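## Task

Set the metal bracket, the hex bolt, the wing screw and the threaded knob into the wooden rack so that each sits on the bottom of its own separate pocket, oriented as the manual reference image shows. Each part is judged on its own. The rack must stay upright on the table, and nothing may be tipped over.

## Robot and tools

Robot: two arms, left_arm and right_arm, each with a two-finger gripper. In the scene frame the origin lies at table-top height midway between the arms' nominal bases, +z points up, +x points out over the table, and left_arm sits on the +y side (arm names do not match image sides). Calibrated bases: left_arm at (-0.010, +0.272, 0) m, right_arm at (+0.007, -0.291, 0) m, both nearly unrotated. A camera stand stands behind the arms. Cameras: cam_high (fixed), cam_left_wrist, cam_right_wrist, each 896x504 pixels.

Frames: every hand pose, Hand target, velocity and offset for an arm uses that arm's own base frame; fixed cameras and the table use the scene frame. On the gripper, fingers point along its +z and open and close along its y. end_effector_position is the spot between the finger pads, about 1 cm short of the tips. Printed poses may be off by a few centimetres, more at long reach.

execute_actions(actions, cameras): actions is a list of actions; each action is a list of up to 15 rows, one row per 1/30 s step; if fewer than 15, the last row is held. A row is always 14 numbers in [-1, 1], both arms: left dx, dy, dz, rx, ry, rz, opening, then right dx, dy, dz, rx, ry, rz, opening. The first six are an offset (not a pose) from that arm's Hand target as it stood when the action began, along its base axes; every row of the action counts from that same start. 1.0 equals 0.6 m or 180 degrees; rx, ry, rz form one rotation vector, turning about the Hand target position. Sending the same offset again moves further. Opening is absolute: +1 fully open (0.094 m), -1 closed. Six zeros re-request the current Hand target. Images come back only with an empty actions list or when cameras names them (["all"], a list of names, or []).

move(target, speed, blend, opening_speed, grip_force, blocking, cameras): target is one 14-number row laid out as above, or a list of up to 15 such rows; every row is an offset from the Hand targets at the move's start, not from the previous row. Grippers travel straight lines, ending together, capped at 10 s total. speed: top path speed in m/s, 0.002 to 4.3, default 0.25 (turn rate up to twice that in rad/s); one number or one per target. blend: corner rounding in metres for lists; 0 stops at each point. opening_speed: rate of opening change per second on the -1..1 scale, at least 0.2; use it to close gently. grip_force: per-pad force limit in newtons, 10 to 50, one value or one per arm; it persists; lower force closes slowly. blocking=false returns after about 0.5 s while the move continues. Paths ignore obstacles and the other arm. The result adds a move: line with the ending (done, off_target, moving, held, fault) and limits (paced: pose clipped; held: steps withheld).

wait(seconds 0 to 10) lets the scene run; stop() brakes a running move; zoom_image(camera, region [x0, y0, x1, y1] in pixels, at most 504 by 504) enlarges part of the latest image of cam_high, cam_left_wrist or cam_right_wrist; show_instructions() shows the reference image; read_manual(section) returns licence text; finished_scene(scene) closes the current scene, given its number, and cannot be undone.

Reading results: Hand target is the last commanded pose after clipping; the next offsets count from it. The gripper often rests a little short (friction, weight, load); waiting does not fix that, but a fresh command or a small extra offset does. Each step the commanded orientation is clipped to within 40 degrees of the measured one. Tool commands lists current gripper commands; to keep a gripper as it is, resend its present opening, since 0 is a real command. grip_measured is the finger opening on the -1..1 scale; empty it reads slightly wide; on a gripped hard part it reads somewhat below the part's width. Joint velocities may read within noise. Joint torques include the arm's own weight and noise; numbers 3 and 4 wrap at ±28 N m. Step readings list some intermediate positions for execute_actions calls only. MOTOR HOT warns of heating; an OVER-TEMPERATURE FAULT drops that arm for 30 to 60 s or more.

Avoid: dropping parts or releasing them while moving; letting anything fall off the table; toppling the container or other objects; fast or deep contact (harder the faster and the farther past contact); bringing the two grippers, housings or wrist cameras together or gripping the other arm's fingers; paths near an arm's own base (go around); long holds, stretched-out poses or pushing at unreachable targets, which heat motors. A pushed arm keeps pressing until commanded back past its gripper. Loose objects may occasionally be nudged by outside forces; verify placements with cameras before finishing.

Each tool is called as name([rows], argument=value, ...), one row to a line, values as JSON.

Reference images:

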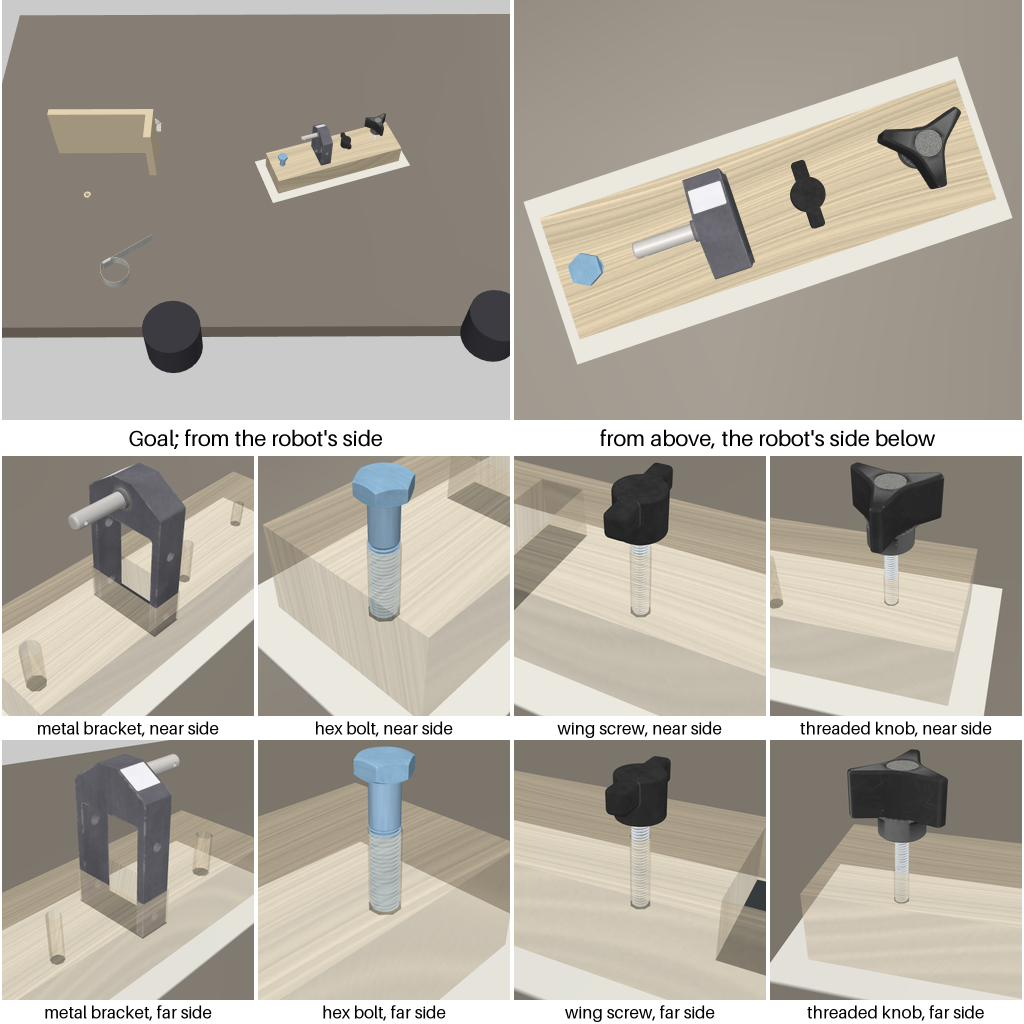

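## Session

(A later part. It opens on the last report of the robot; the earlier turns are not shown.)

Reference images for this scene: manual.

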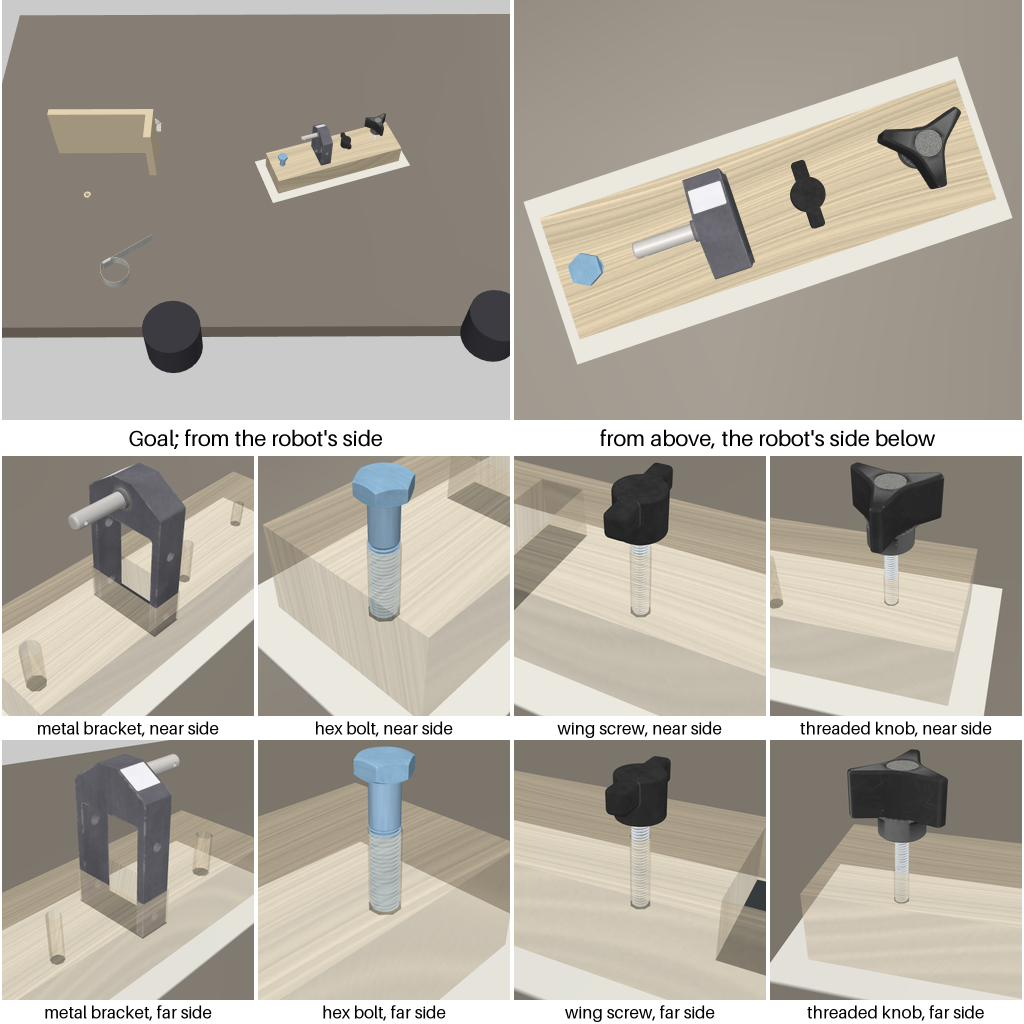

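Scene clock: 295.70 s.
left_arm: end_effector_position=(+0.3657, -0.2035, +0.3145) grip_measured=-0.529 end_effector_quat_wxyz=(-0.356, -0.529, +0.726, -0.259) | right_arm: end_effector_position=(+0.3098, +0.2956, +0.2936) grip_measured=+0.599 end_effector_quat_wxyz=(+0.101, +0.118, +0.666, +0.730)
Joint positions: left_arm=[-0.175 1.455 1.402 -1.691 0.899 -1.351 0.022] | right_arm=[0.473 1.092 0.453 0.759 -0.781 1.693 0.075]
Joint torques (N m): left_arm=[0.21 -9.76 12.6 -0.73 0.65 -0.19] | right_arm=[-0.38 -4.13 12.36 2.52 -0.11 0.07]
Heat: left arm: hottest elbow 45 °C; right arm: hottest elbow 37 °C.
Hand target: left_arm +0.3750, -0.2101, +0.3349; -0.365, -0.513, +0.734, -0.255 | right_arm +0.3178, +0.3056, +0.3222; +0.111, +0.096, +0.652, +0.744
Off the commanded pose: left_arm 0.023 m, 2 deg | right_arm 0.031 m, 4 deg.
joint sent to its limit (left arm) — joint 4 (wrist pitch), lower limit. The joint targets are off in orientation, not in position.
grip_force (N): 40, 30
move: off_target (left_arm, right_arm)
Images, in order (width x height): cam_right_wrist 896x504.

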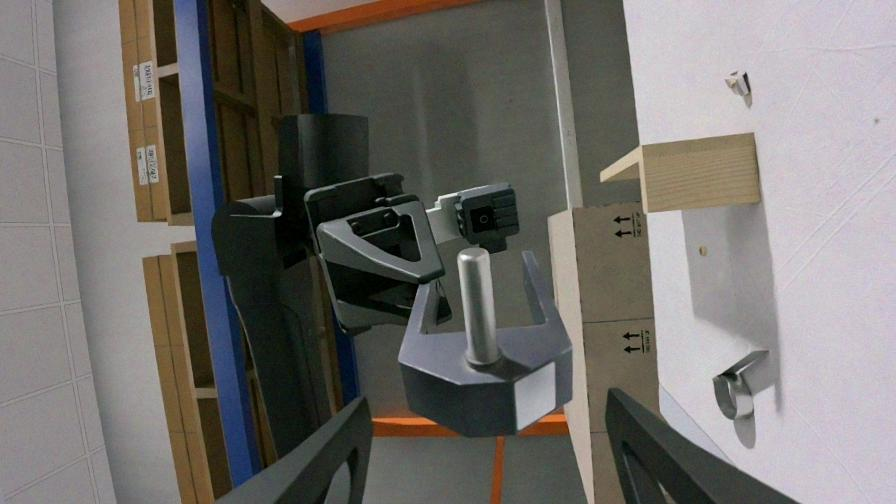

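move(target=[0,0,0,0,0,0,-1,0.0095,0.032,0.004,-0.0037,-0.0116,0.0157,0.6], speed=0.1, cameras=["cam_right_wrist"])

zoom_image(camera="cam_right_wrist", region=[350, 230, 620, 500])

Scene clock: 298.20 s.
left_arm: end_effector_position=(+0.3657, -0.2035, +0.3145) grip_measured=-0.529 end_effector_quat_wxyz=(-0.356, -0.529, +0.726, -0.259) | right_arm: end_effector_position=(+0.3159, +0.3134, +0.2957) grip_measured=+0.599 end_effector_quat_wxyz=(+0.088, +0.096, +0.670, +0.731)
Joint positions: left_arm=[-0.175 1.455 1.402 -1.691 0.899 -1.351 0.022] | right_arm=[0.495 1.155 0.501 0.776 -0.81 1.682 0.075]
Joint torques (N m): left_arm=[0.15 -9.7 12.59 -0.61 0.65 -0.18] | right_arm=[-0.21 -4.84 12.62 2.54 -0.11 -0.14]
Heat: left arm: hottest elbow 45 °C; right arm: hottest elbow 37 °C.
Hand target: left_arm +0.3750, -0.2101, +0.3349; -0.365, -0.513, +0.734, -0.255 | right_arm +0.3234, +0.3248, +0.3245; +0.105, +0.066, +0.656, +0.745
Off the commanded pose: left_arm 0.023 m, 2 deg | right_arm 0.032 m, 5 deg.
joint sent to its limit (left arm) — joint 4 (wrist pitch), lower limit. The joint targets are off in orientation, not in position.
grip_force (N): 40, 30
move: off_target (left_arm, right_arm)
Images, in order (width x height): cam_right_wrist 896x504.

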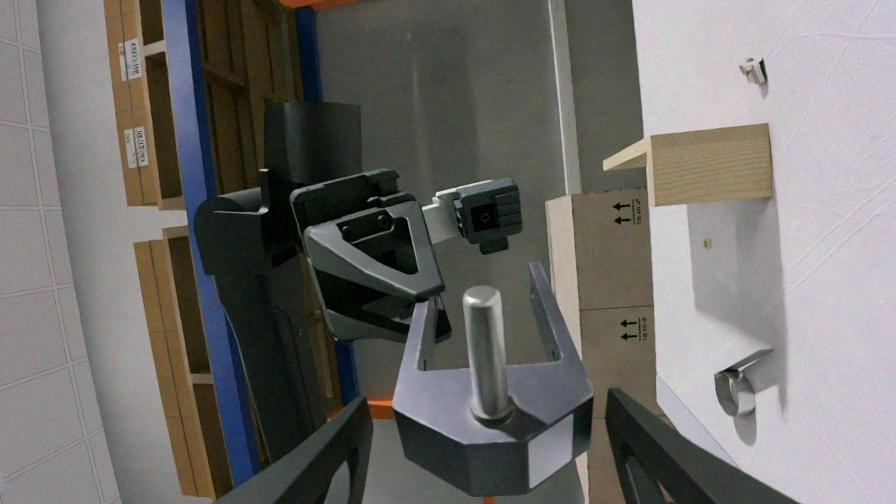

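Scaled by 1.867 from the camera's 896x504 image, which has a finer 1280x720 frame.

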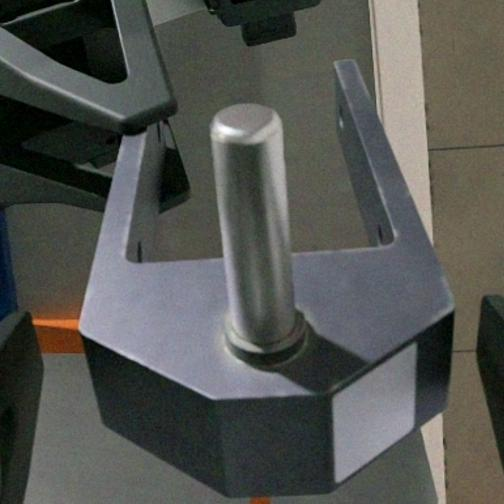

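move(target=[0,0,0,0,0,0,-1,0.0095,0.0333,0.0,0,0,0,0.6], speed=0.1, cameras=["cam_right_wrist"])

zoom_image(camera="cam_right_wrist", region=[330, 200, 634, 504])

Scene clock: 299.73 s.
left_arm: end_effector_position=(+0.3657, -0.2035, +0.3145) grip_measured=-0.529 end_effector_quat_wxyz=(-0.356, -0.529, +0.726, -0.259) | right_arm: end_effector_position=(+0.3204, +0.3332, +0.2958) grip_measured=+0.599 end_effector_quat_wxyz=(+0.086, +0.092, +0.671, +0.731)
Joint positions: left_arm=[-0.175 1.455 1.402 -1.691 0.899 -1.351 0.022] | right_arm=[0.539 1.199 0.537 0.778 -0.775 1.671 0.075]
Joint torques (N m): left_arm=[0.09 -9.58 12.64 -0.69 0.63 -0.17] | right_arm=[-0.15 -5.54 12.49 2.54 0.2 -0.15]
Heat: left arm: hottest elbow 46 °C; right arm: hottest elbow 38 °C.
Hand target: left_arm +0.3750, -0.2101, +0.3349; -0.365, -0.513, +0.734, -0.255 | right_arm +0.3292, +0.3448, +0.3246; +0.105, +0.066, +0.656, +0.745
Off the commanded pose: left_arm 0.023 m, 2 deg | right_arm 0.032 m, 4 deg.
joint sent to its limit (left arm) — joint 4 (wrist pitch), lower limit. The joint targets are off in orientation, not in position.
grip_force (N): 40, 30
move: off_target (left_arm, right_arm)
Images, in order (width x height): cam_right_wrist 896x504.

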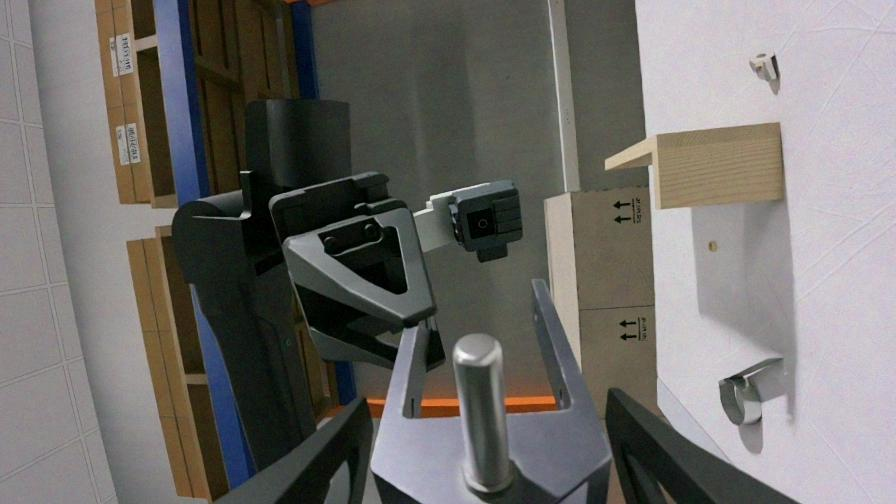

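Scaled by 1.658 from the camera's 896x504 image, which has a finer 1280x720 frame.

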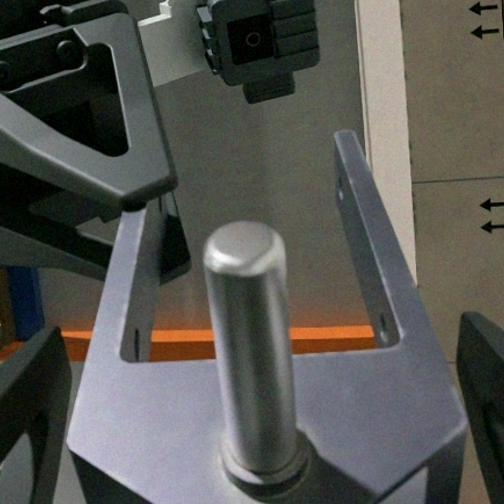

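move(target=[0,0,0,0,0,0,-1,0,0,0,0,0,0,-1], speed=0.1, opening_speed=0.6, cameras=["cam_right_wrist","cam_left_wrist"])

Scene clock: 303.27 s.
left_arm: end_effector_position=(+0.3657, -0.2036, +0.3146) grip_measured=-0.529 end_effector_quat_wxyz=(-0.356, -0.529, +0.725, -0.259) | right_arm: end_effector_position=(+0.3206, +0.3332, +0.2953) grip_measured=+0.225 end_effector_quat_wxyz=(+0.086, +0.092, +0.671, +0.730)
Joint positions: left_arm=[-0.175 1.455 1.402 -1.691 0.9 -1.352 0.022] | right_arm=[0.539 1.201 0.537 0.778 -0.775 1.669 0.058]
Joint torques (N m): left_arm=[0.38 -9.41 12.66 -0.72 0.58 -0.17] | right_arm=[-0.26 -5.6 12.36 2.52 0.19 -0.17]
Heat: left arm: hottest elbow 47 °C; right arm: hottest elbow 38 °C.
Hand target: left_arm +0.3750, -0.2101, +0.3349; -0.365, -0.514, +0.734, -0.255 | right_arm +0.3291, +0.3447, +0.3245; +0.105, +0.066, +0.656, +0.745
Off the commanded pose: left_arm 0.023 m, 2 deg | right_arm 0.033 m, 4 deg.
joint sent to its limit (left arm) — joint 4 (wrist pitch), lower limit. The joint targets are off in orientation, not in position.
grip_force (N): 40, 30
move: off_target (left_arm, right_arm)
Images, in order (width x height): cam_left_wrist 896x504, cam_right_wrist 896x504.

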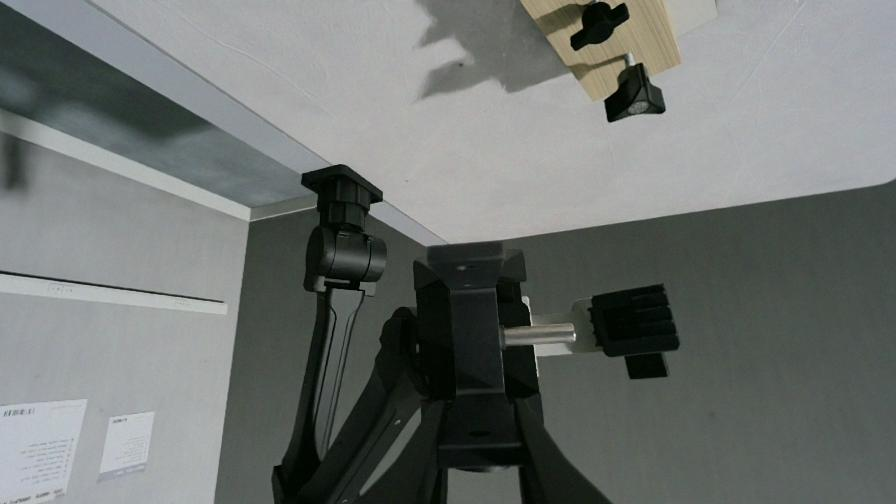

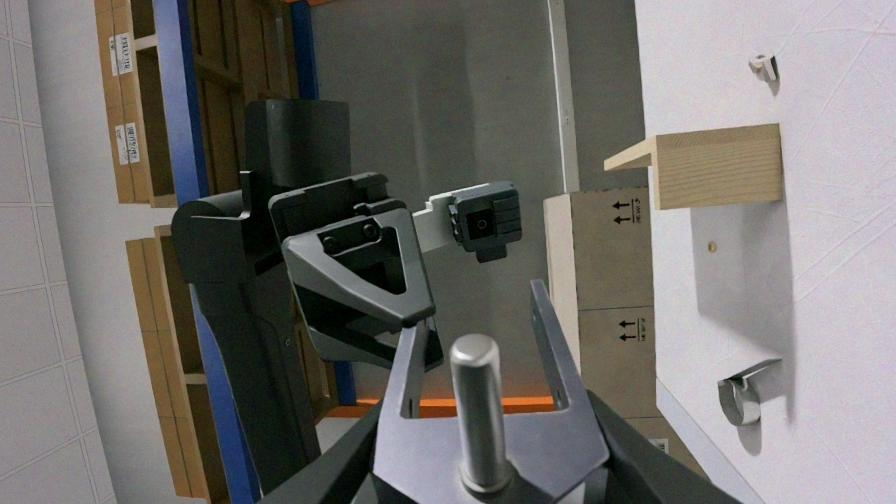

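move([
  [0,0,0,0,0,0,-0.2,0,0,0,0,0,0,-1],
  [0.0405,0.1255,0.1023,0,0,0,-0.2,0,0,0,0,0,0,-1],
  [-0.025,0.55,-0.008,0.2927,-0.0514,0.1032,-0.2,0.035,-0.0745,-0.0575,-0.5226,0.1427,-0.0125,-1],
], speed=[0.1,0.1,0.35], blend=[0,0.02,0], opening_speed=1.5, cameras=["cam_right_wrist","cam_high"])

Scene clock: 310.40 s.
left_arm: end_effector_position=(+0.3603, +0.1143, +0.3316) grip_measured=-0.202 end_effector_quat_wxyz=(-0.024, +0.708, -0.706, +0.011) | right_arm: end_effector_position=(+0.3416, +0.2878, +0.2658) grip_measured=+0.225 end_effector_quat_wxyz=(-0.020, +0.126, +0.992, -0.017)
Joint positions: left_arm=[0.307 1.308 1.48 -1.691 -0.003 -1.266 0.037] | right_arm=[0.699 1.539 1.545 -1.629 -0.006 0.952 0.058]
Joint torques (N m): left_arm=[2.37 -6.77 8.87 -0.23 -0.28 0.08] | right_arm=[-0.26 -11.99 13.57 -0.01 0.28 0.18]
Heat: left arm: hottest elbow 47 °C; right arm: hottest elbow 39 °C.
Hand target: left_arm +0.3599, +0.1200, +0.3301; -0.002, +0.708, -0.707, -0.003 | right_arm +0.3501, +0.3002, +0.2901; +0.000, +0.126, +0.992, +0.000
Off the commanded pose: left_arm 0.006 m, 3 deg | right_arm 0.028 m, 3 deg.
joint sent to its limit (left arm) — joint 4 (wrist pitch), lower limit. The joint targets still meet the commanded pose.
grip_force (N): 40, 30
move: off_target (left_arm, right_arm)
Images, in order (width x height): cam_high 896x504, cam_right_wrist 896x504.

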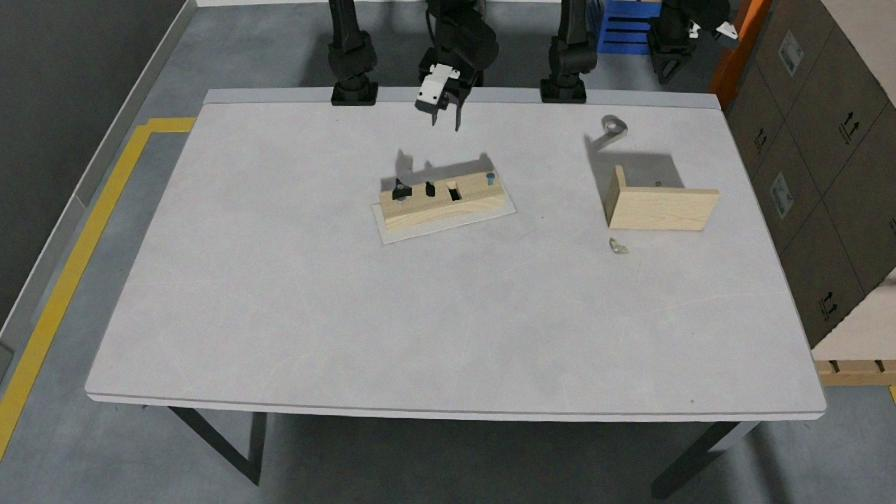

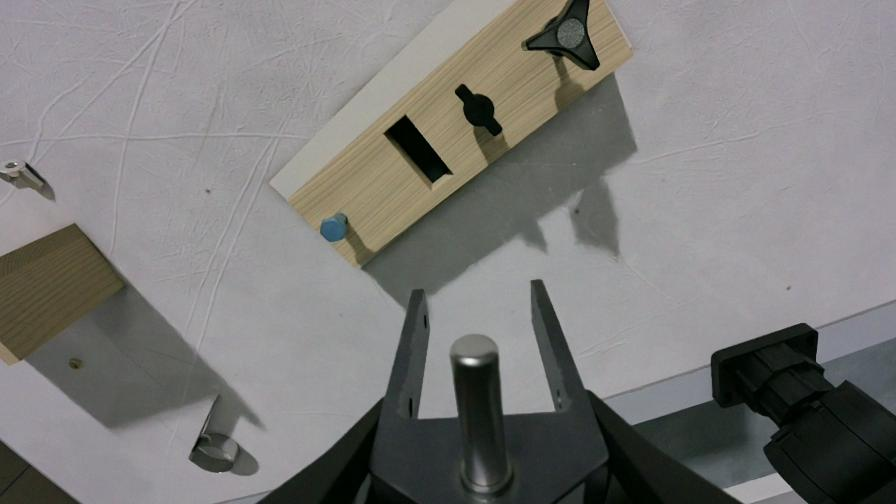

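move(target=[0,0,0,0,0,0,-0.2,0.064,0.013,-0.1835,0,0,0.7,-1], speed=0.3, cameras=["cam_right_wrist","cam_high"])

zoom_image(camera="cam_right_wrist", region=[330, 200, 634, 504])

Scene clock: 315.57 s.
left_arm: end_effector_position=(+0.3603, +0.1143, +0.3316) grip_measured=-0.202 end_effector_quat_wxyz=(-0.024, +0.707, -0.706, +0.011) | right_arm: end_effector_position=(+0.3817, +0.3102, +0.1798) grip_measured=+0.225 end_effector_quat_wxyz=(+0.007, +0.827, -0.562, -0.001)
Joint positions: left_arm=[0.307 1.308 1.48 -1.691 -0.003 -1.266 0.037] | right_arm=[0.684 1.653 1.456 -1.388 0.002 -1.264 0.058]
Joint torques (N m): left_arm=[2.37 -7.18 8.77 -0.29 -0.27 0.1] | right_arm=[-1.85 -13.45 8.34 0.85 -0.11 -0.06]
Heat: left arm: hottest elbow 46 °C; right arm: hottest elbow 39 °C.
Hand target: left_arm +0.3599, +0.1200, +0.3301; -0.002, +0.708, -0.707, -0.003 | right_arm +0.3885, +0.3079, +0.1798; +0.001, +0.827, -0.563, +0.000
Off the commanded pose: left_arm 0.006 m, 3 deg | right_arm 0.007 m, 1 deg.
joint sent to its limit (left arm) — joint 4 (wrist pitch), lower limit. The joint targets still meet the commanded pose.
grip_force (N): 40, 30
move: off_target (left_arm)
Images, in order (width x height): cam_high 896x504, cam_right_wrist 896x504.

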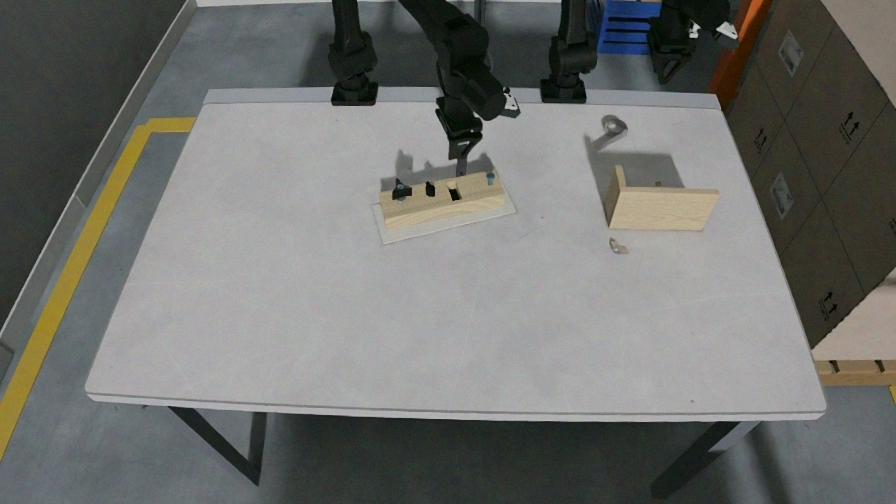

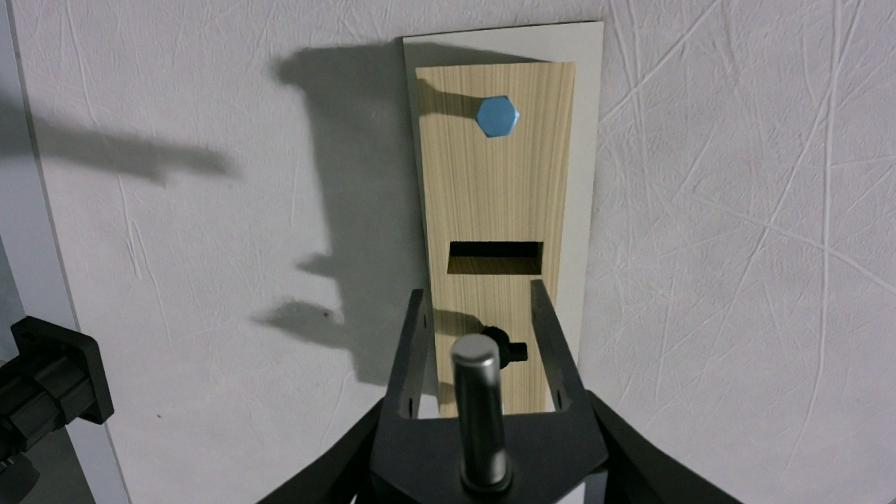

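Scaled by 1.658 from the camera's 896x504 image, which has a finer 1280x720 frame.

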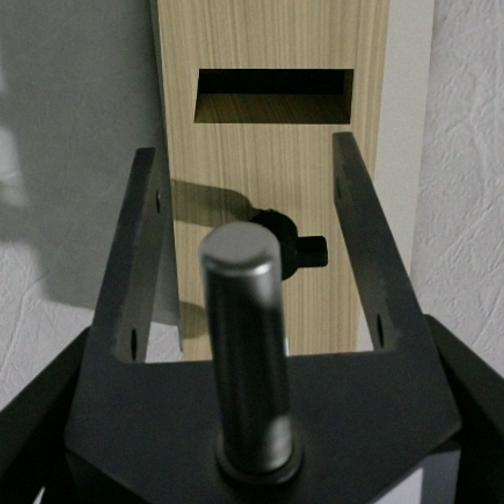

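move(target=[0,0,0,0,0,0,-0.2,0.0078,0.0073,-0.1172,-0.0099,-0.0081,0,-1], speed=0.12, cameras=["cam_right_wrist"])

zoom_image(camera="cam_right_wrist", region=[370, 220, 590, 440])

Scene clock: 323.27 s.
left_arm: end_effector_position=(+0.3603, +0.1143, +0.3316) grip_measured=-0.202 end_effector_quat_wxyz=(-0.024, +0.707, -0.706, +0.011) | right_arm: end_effector_position=(+0.3920, +0.3106, +0.1162) grip_measured=+0.224 end_effector_quat_wxyz=(+0.006, +0.827, -0.562, +0.018)
Joint positions: left_arm=[0.307 1.308 1.48 -1.691 -0.003 -1.266 0.037] | right_arm=[0.684 1.711 1.359 -1.22 0.037 -1.264 0.058]
Joint torques (N m): left_arm=[2.67 -7.06 8.77 -0.23 -0.31 0.09] | right_arm=[-0.91 -13.22 7.41 1.13 0.08 0.1]
Heat: left arm: hottest elbow 46 °C; right arm: hottest elbow 38 °C.
Hand target: left_arm +0.3599, +0.1200, +0.3301; -0.002, +0.708, -0.707, -0.003 | right_arm +0.3931, +0.3123, +0.1095; +0.006, +0.826, -0.563, +0.019
Off the commanded pose: left_arm 0.006 m, 3 deg | right_arm 0.007 m, 0 deg.
joint sent to its limit (left arm) — joint 4 (wrist pitch), lower limit. The joint targets still meet the commanded pose.
grip_force (N): 40, 30
move: off_target (left_arm)
Images, in order (width x height): cam_right_wrist 896x504.

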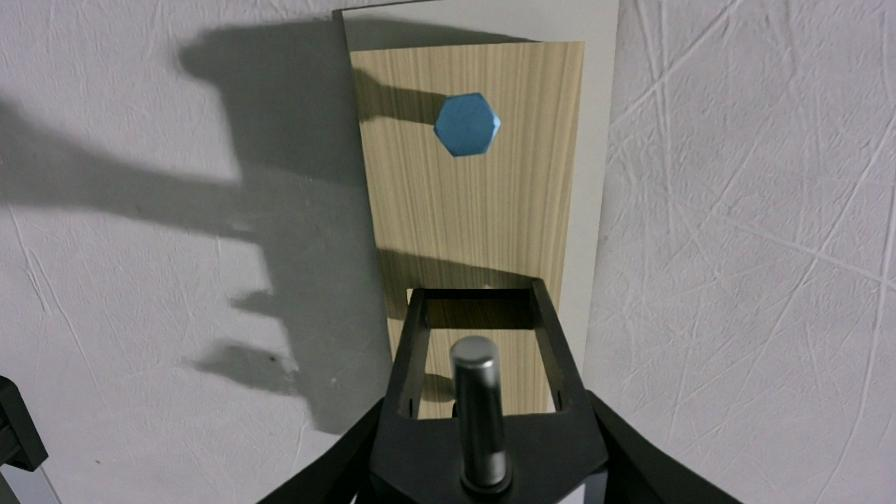

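Scaled by 2.291 from the camera's 896x504 image, which has a finer 1280x720 frame.

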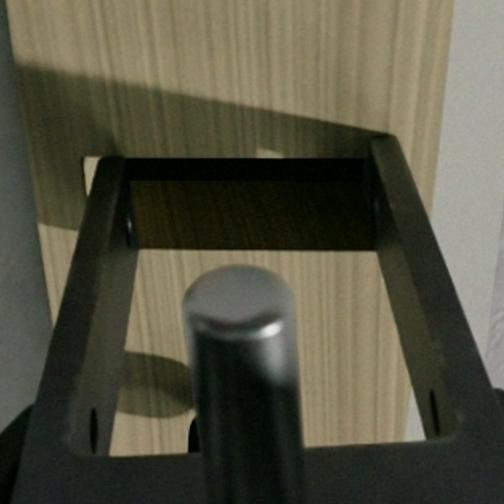

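zoom_image(camera="cam_right_wrist", region=[395, 270, 475, 350])

zoom_image(camera="cam_right_wrist", region=[490, 260, 570, 340])

Scaled by 6.300 from the camera's 896x504 image, which has a finer 1280x720 frame.

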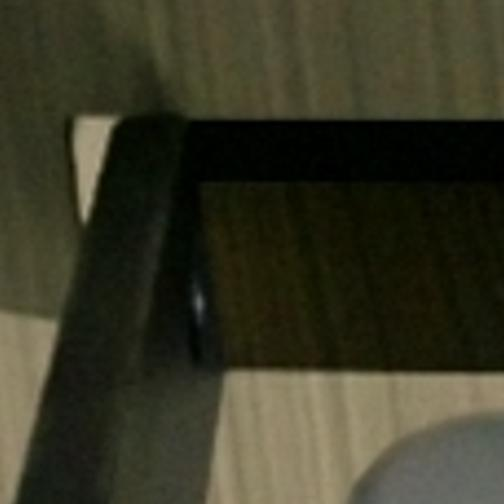

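Scaled by 6.300 from the camera's 896x504 image, which has a finer 1280x720 frame.

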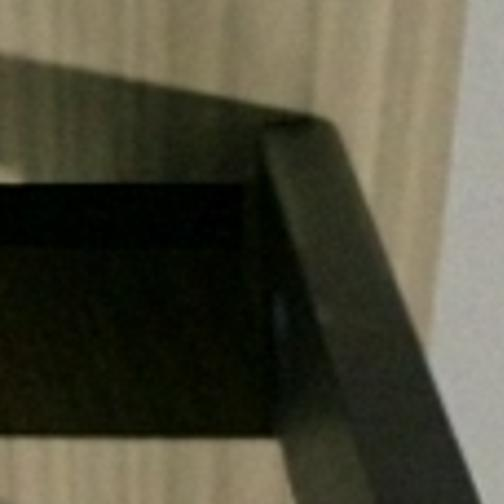

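move([
  [0,0,0,0,0,0,-0.2,-0.0015,-0.0112,0.085,0,0,-0.0222,-1],
  [0,0,0,0,0,0,-0.2,-0.0015,-0.0112,-0.0058,0,0,-0.0222,-1],
], speed=0.15, cameras=["cam_right_wrist"])

zoom_image(camera="cam_right_wrist", region=[395, 260, 475, 340])

zoom_image(camera="cam_right_wrist", region=[490, 260, 570, 340])

Scene clock: 332.47 s.
left_arm: end_effector_position=(+0.3603, +0.1143, +0.3316) grip_measured=-0.202 end_effector_quat_wxyz=(-0.024, +0.707, -0.706, +0.011) | right_arm: end_effector_position=(+0.3892, +0.3076, +0.1156) grip_measured=+0.224 end_effector_quat_wxyz=(+0.004, +0.811, -0.585, +0.020)
Joint positions: left_arm=[0.307 1.308 1.48 -1.691 -0.003 -1.266 0.037] | right_arm=[0.684 1.7 1.342 -1.211 0.04 -1.208 0.058]
Joint velocities: left_arm=[-0.015 -0.005 0.022 -0.002 -0.022 -0.168 0] | right_arm=[within noise]
Joint torques (N m): left_arm=[2.43 -6.89 8.91 -0.38 -0.28 0.06] | right_arm=[-1.67 -12.75 7.05 1.06 0.04 0.15]
Heat: left arm: hottest elbow 45 °C; right arm: hottest elbow 38 °C.
Hand target: left_arm +0.3599, +0.1200, +0.3301; -0.002, +0.708, -0.707, -0.003 | right_arm +0.3923, +0.3057, +0.1062; +0.007, +0.806, -0.591, +0.019
Off the commanded pose: left_arm 0.006 m, 3 deg | right_arm 0.010 m, 1 deg.
joint sent to its limit (left arm) — joint 4 (wrist pitch), lower limit. The joint targets still meet the commanded pose.
grip_force (N): 40, 30
move: off_target (left_arm)
Images, in order (width x height): cam_right_wrist 896x504.

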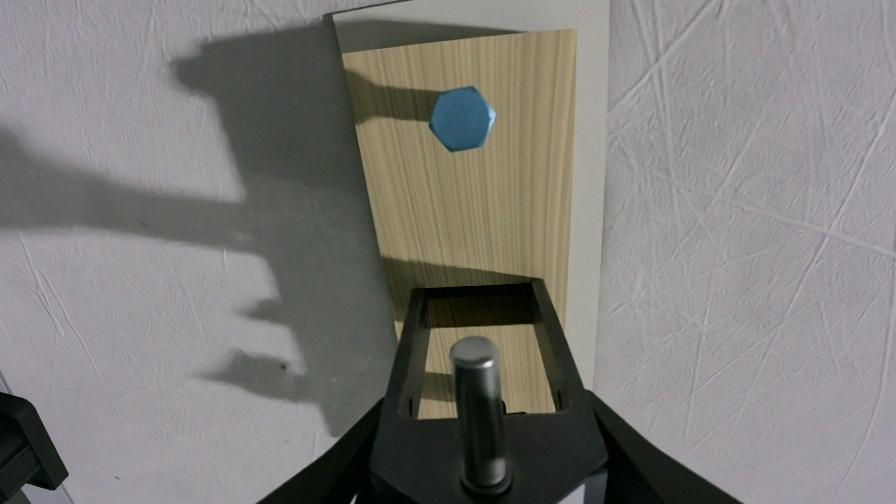

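Scaled by 6.300 from the camera's 896x504 image, which has a finer 1280x720 frame.

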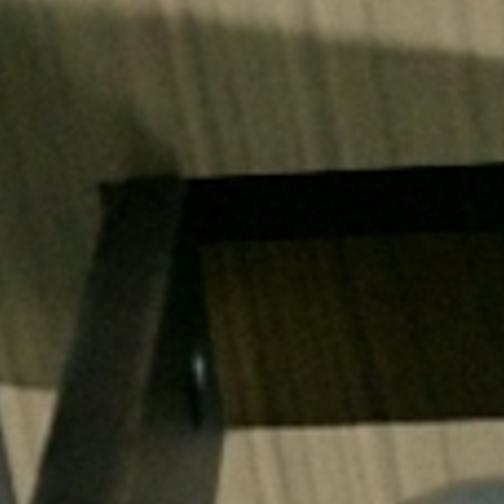

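Scaled by 6.300 from the camera's 896x504 image, which has a finer 1280x720 frame.

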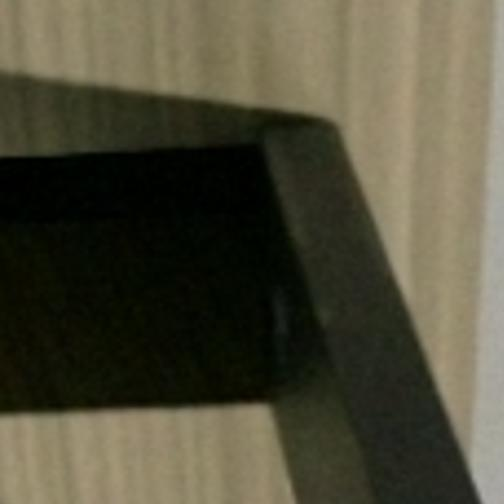

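move([
  [0,0,0,0,0,0,-0.2,0.0005,-0.011,0.085,0,0,-0.0033,-1],
  [0,0,0,0,0,0,-0.2,0.0013,-0.0085,-0.002,0,0,-0.0033,-1],
], speed=0.2, cameras=["cam_right_wrist"])

zoom_image(camera="cam_right_wrist", region=[395, 260, 475, 340])

zoom_image(camera="cam_right_wrist", region=[490, 260, 570, 340])

Scene clock: 335.50 s.
left_arm: end_effector_position=(+0.3603, +0.1143, +0.3316) grip_measured=-0.202 end_effector_quat_wxyz=(-0.024, +0.707, -0.706, +0.011) | right_arm: end_effector_position=(+0.3895, +0.3042, +0.1071) grip_measured=+0.224 end_effector_quat_wxyz=(+0.007, +0.808, -0.588, +0.018)
Joint positions: left_arm=[0.307 1.308 1.48 -1.691 -0.003 -1.266 0.037] | right_arm=[0.678 1.706 1.327 -1.195 0.039 -1.206 0.057]
Joint torques (N m): left_arm=[2.37 -6.53 8.8 -0.17 -0.28 0.07] | right_arm=[-1.67 -13.63 7.56 0.61 0 0.14]
Heat: left arm: hottest elbow 45 °C; right arm: hottest elbow 38 °C.
Hand target: left_arm +0.3599, +0.1200, +0.3301; -0.002, +0.708, -0.707, -0.003 | right_arm +0.3930, +0.3005, +0.1048; +0.007, +0.803, -0.595, +0.019
Off the commanded pose: left_arm 0.006 m, 3 deg | right_arm 0.006 m, 1 deg.
joint sent to its limit (left arm) — joint 4 (wrist pitch), lower limit. The joint targets still meet the commanded pose.
grip_force (N): 40, 30
move: off_target (left_arm)
Images, in order (width x height): cam_right_wrist 896x504.

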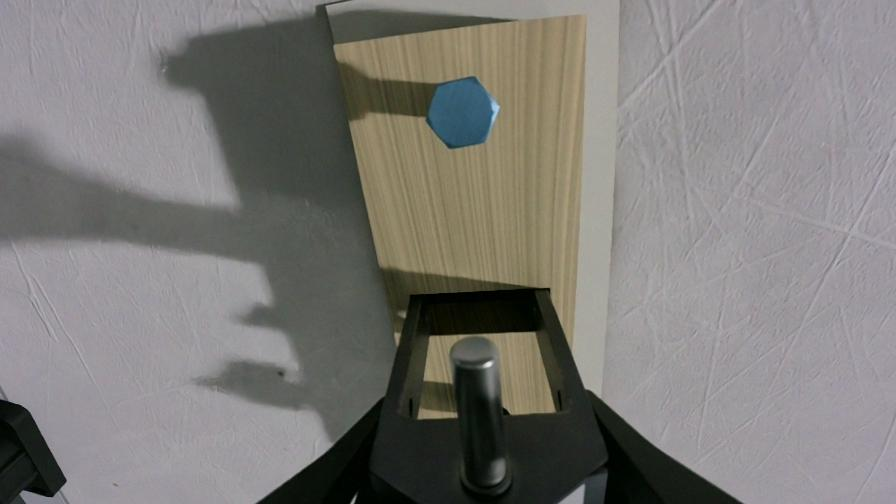

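Scaled by 6.300 from the camera's 896x504 image, which has a finer 1280x720 frame.

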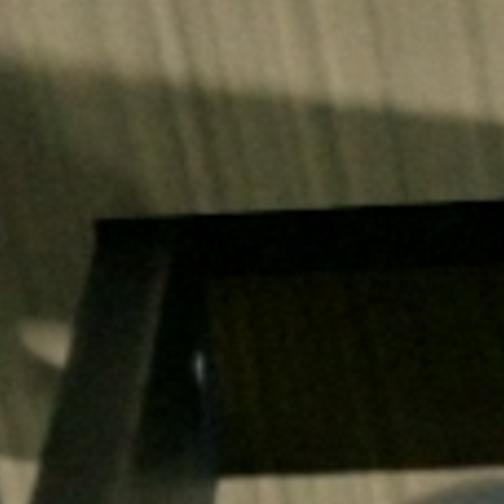

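Scaled by 6.300 from the camera's 896x504 image, which has a finer 1280x720 frame.

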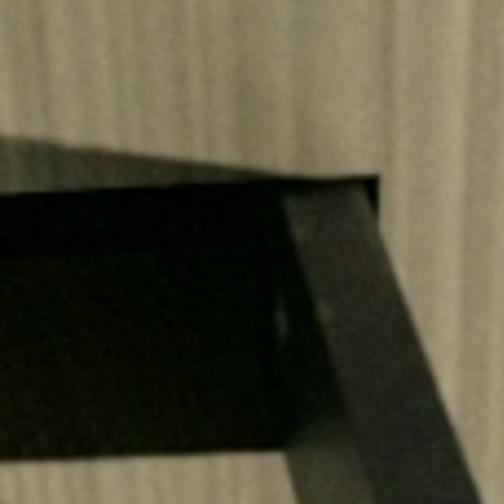

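move(target=[0,0,0,0,0,0,-0.2,-0.0006,-0.0003,-0.0167,0,0,0,-1], speed=0.04, cameras=["cam_right_wrist"])

zoom_image(camera="cam_right_wrist", region=[380, 270, 600, 490])

Scene clock: 336.83 s.
left_arm: end_effector_position=(+0.3603, +0.1143, +0.3316) grip_measured=-0.202 end_effector_quat_wxyz=(-0.024, +0.707, -0.706, +0.011) | right_arm: end_effector_position=(+0.3895, +0.3042, +0.0981) grip_measured=+0.224 end_effector_quat_wxyz=(+0.006, +0.808, -0.588, +0.019)
Joint positions: left_arm=[0.307 1.308 1.48 -1.691 -0.003 -1.266 0.037] | right_arm=[0.678 1.714 1.311 -1.169 0.039 -1.205 0.057]
Joint torques (N m): left_arm=[2.43 -6.83 8.81 -0.29 -0.27 0.09] | right_arm=[-1.67 -13.51 7.41 0.65 0.01 0.14]
Heat: left arm: hottest elbow 45 °C; right arm: hottest elbow 38 °C.
Hand target: left_arm +0.3599, +0.1200, +0.3301; -0.002, +0.708, -0.707, -0.003 | right_arm +0.3927, +0.3003, +0.0948; +0.007, +0.803, -0.595, +0.019
Off the commanded pose: left_arm 0.006 m, 3 deg | right_arm 0.006 m, 1 deg.
joint sent to its limit (left arm) — joint 4 (wrist pitch), lower limit. The joint targets still meet the commanded pose.
grip_force (N): 40, 30
move: off_target (left_arm)
Images, in order (width x height): cam_right_wrist 896x504.

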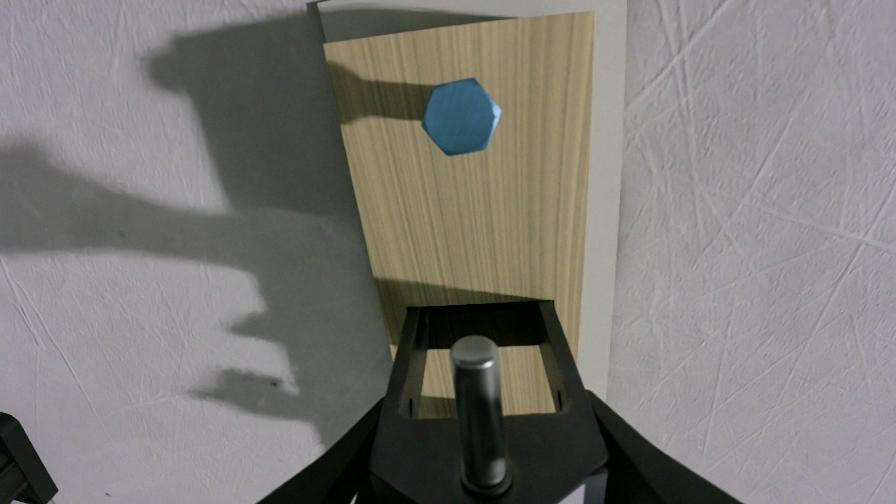

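Scaled by 2.291 from the camera's 896x504 image, which has a finer 1280x720 frame.

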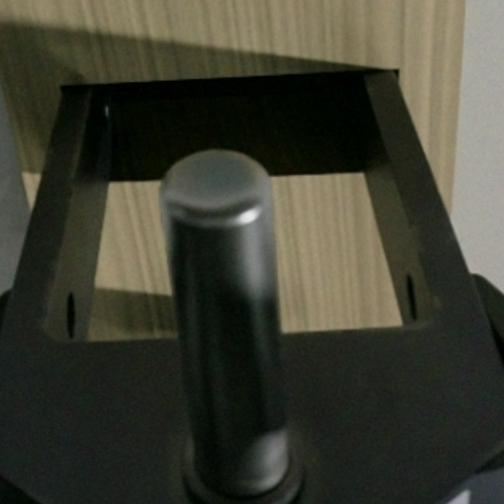

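move(target=[0,0,0,0,0,0,-0.2,-0.0006,-0.0003,-0.0167,0,0,0,-1], speed=0.04)

move(target=[0,0,0,0,0,0,-0.2,-0.001,-0.0004,-0.0133,0,0,0,-1], speed=0.04, cameras=["cam_right_wrist"])

zoom_image(camera="cam_right_wrist", region=[380, 270, 600, 490])

Scene clock: 337.83 s.
left_arm: end_effector_position=(+0.3603, +0.1143, +0.3316) grip_measured=-0.202 end_effector_quat_wxyz=(-0.024, +0.707, -0.706, +0.011) | right_arm: end_effector_position=(+0.3894, +0.3042, +0.0905) grip_measured=+0.224 end_effector_quat_wxyz=(+0.005, +0.808, -0.589, +0.019)
Joint positions: left_arm=[0.307 1.308 1.48 -1.691 -0.003 -1.266 0.037] | right_arm=[0.678 1.72 1.298 -1.148 0.039 -1.204 0.057]
Joint torques (N m): left_arm=[1.9 -7 8.87 -0.21 -0.29 0.07] | right_arm=[-1.73 -13.27 7.17 0.79 0.01 0.12]
Heat: left arm: hottest elbow 45 °C; right arm: hottest elbow 38 °C.
Hand target: left_arm +0.3599, +0.1200, +0.3301; -0.002, +0.708, -0.707, -0.003 | right_arm +0.3923, +0.3001, +0.0850; +0.007, +0.803, -0.595, +0.019
Off the commanded pose: left_arm 0.006 m, 3 deg | right_arm 0.008 m, 1 deg.
joint sent to its limit (left arm) — joint 4 (wrist pitch), lower limit. The joint targets still meet the commanded pose.
grip_force (N): 40, 30
move: off_target (left_arm)

Scene clock: 338.60 s.
left_arm: end_effector_position=(+0.3603, +0.1143, +0.3316) grip_measured=-0.202 end_effector_quat_wxyz=(-0.024, +0.707, -0.706, +0.011) | right_arm: end_effector_position=(+0.3895, +0.3043, +0.0892) grip_measured=+0.224 end_effector_quat_wxyz=(+0.003, +0.808, -0.589, +0.019)
Joint positions: left_arm=[0.307 1.308 1.48 -1.691 -0.003 -1.266 0.037] | right_arm=[0.678 1.72 1.295 -1.141 0.039 -1.203 0.057]
Joint torques (N m): left_arm=[2.08 -6.89 8.79 -0.24 -0.24 0.08] | right_arm=[-1.67 -12.69 6.41 1.28 0 0.12]
Heat: left arm: hottest elbow 45 °C; right arm: hottest elbow 38 °C.
Hand target: left_arm +0.3599, +0.1200, +0.3301; -0.002, +0.708, -0.707, -0.003 | right_arm +0.3917, +0.2999, +0.0769; +0.007, +0.803, -0.595, +0.019
Off the commanded pose: left_arm 0.006 m, 3 deg | right_arm 0.013 m, 1 deg.
joint sent to its limit (left arm) — joint 4 (wrist pitch), lower limit. The joint targets still meet the commanded pose.
grip_force (N): 40, 30
move: off_target (left_arm, right_arm)
Images, in order (width x height): cam_right_wrist 896x504.

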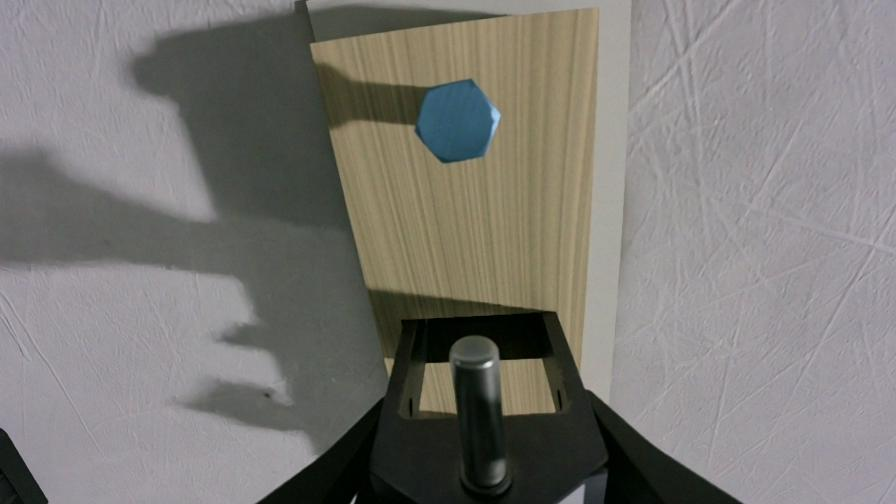

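Scaled by 2.291 from the camera's 896x504 image, which has a finer 1280x720 frame.

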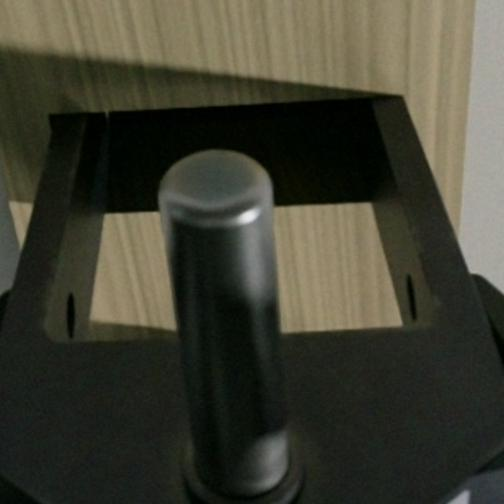

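move([
  [0,0,0,0,0,0,-0.2,0,0,0.003,0.0106,0.0034,0,-1],
  [0,0,0,0,0,0,-0.2,0,0,-0.003,0.0106,0.0034,0,-1],
  [0,0,0,0,0,0,-0.2,0,0,-0.003,-0.0106,-0.0034,0,-1],
], speed=0.06, cameras=["cam_right_wrist"])

Scene clock: 342.83 s.
left_arm: end_effector_position=(+0.3603, +0.1143, +0.3316) grip_measured=-0.202 end_effector_quat_wxyz=(-0.024, +0.707, -0.706, +0.011) | right_arm: end_effector_position=(+0.3895, +0.3037, +0.0891) grip_measured=+0.224 end_effector_quat_wxyz=(+0.001, +0.806, -0.591, +0.028)
Joint positions: left_arm=[0.307 1.308 1.48 -1.691 -0.003 -1.266 0.037] | right_arm=[0.682 1.714 1.286 -1.129 0.054 -1.195 0.057]
Joint torques (N m): left_arm=[2.43 -6.65 8.84 -0.28 -0.27 0.1] | right_arm=[-1.08 -11.22 7.65 0.49 0.71 0.17]
Heat: left arm: hottest elbow 45 °C; right arm: hottest elbow 38 °C.
Hand target: left_arm +0.3599, +0.1200, +0.3301; -0.002, +0.708, -0.707, -0.003 | right_arm +0.3917, +0.2999, +0.0752; +0.017, +0.803, -0.595, +0.033
Off the commanded pose: left_arm 0.006 m, 3 deg | right_arm 0.015 m, 2 deg.
joint sent to its limit (left arm) — joint 4 (wrist pitch), lower limit. The joint targets still meet the commanded pose.
grip_force (N): 40, 30
move: off_target (left_arm, right_arm)
Images, in order (width x height): cam_right_wrist 896x504.

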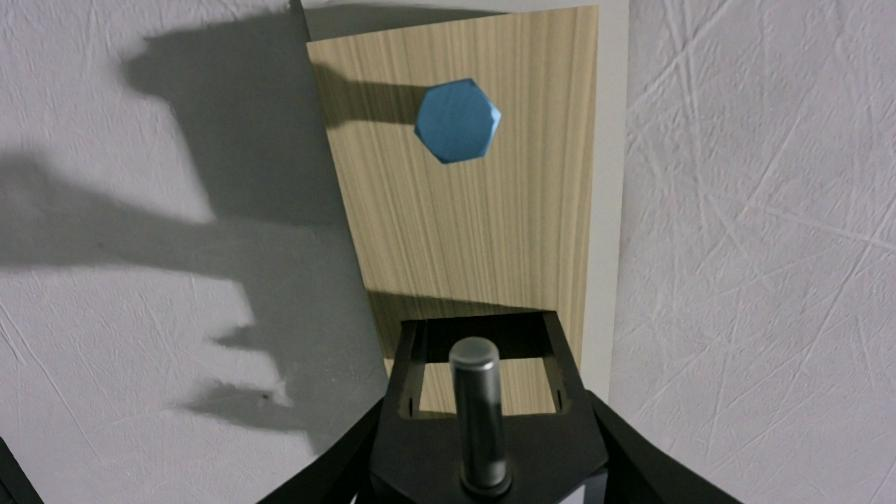

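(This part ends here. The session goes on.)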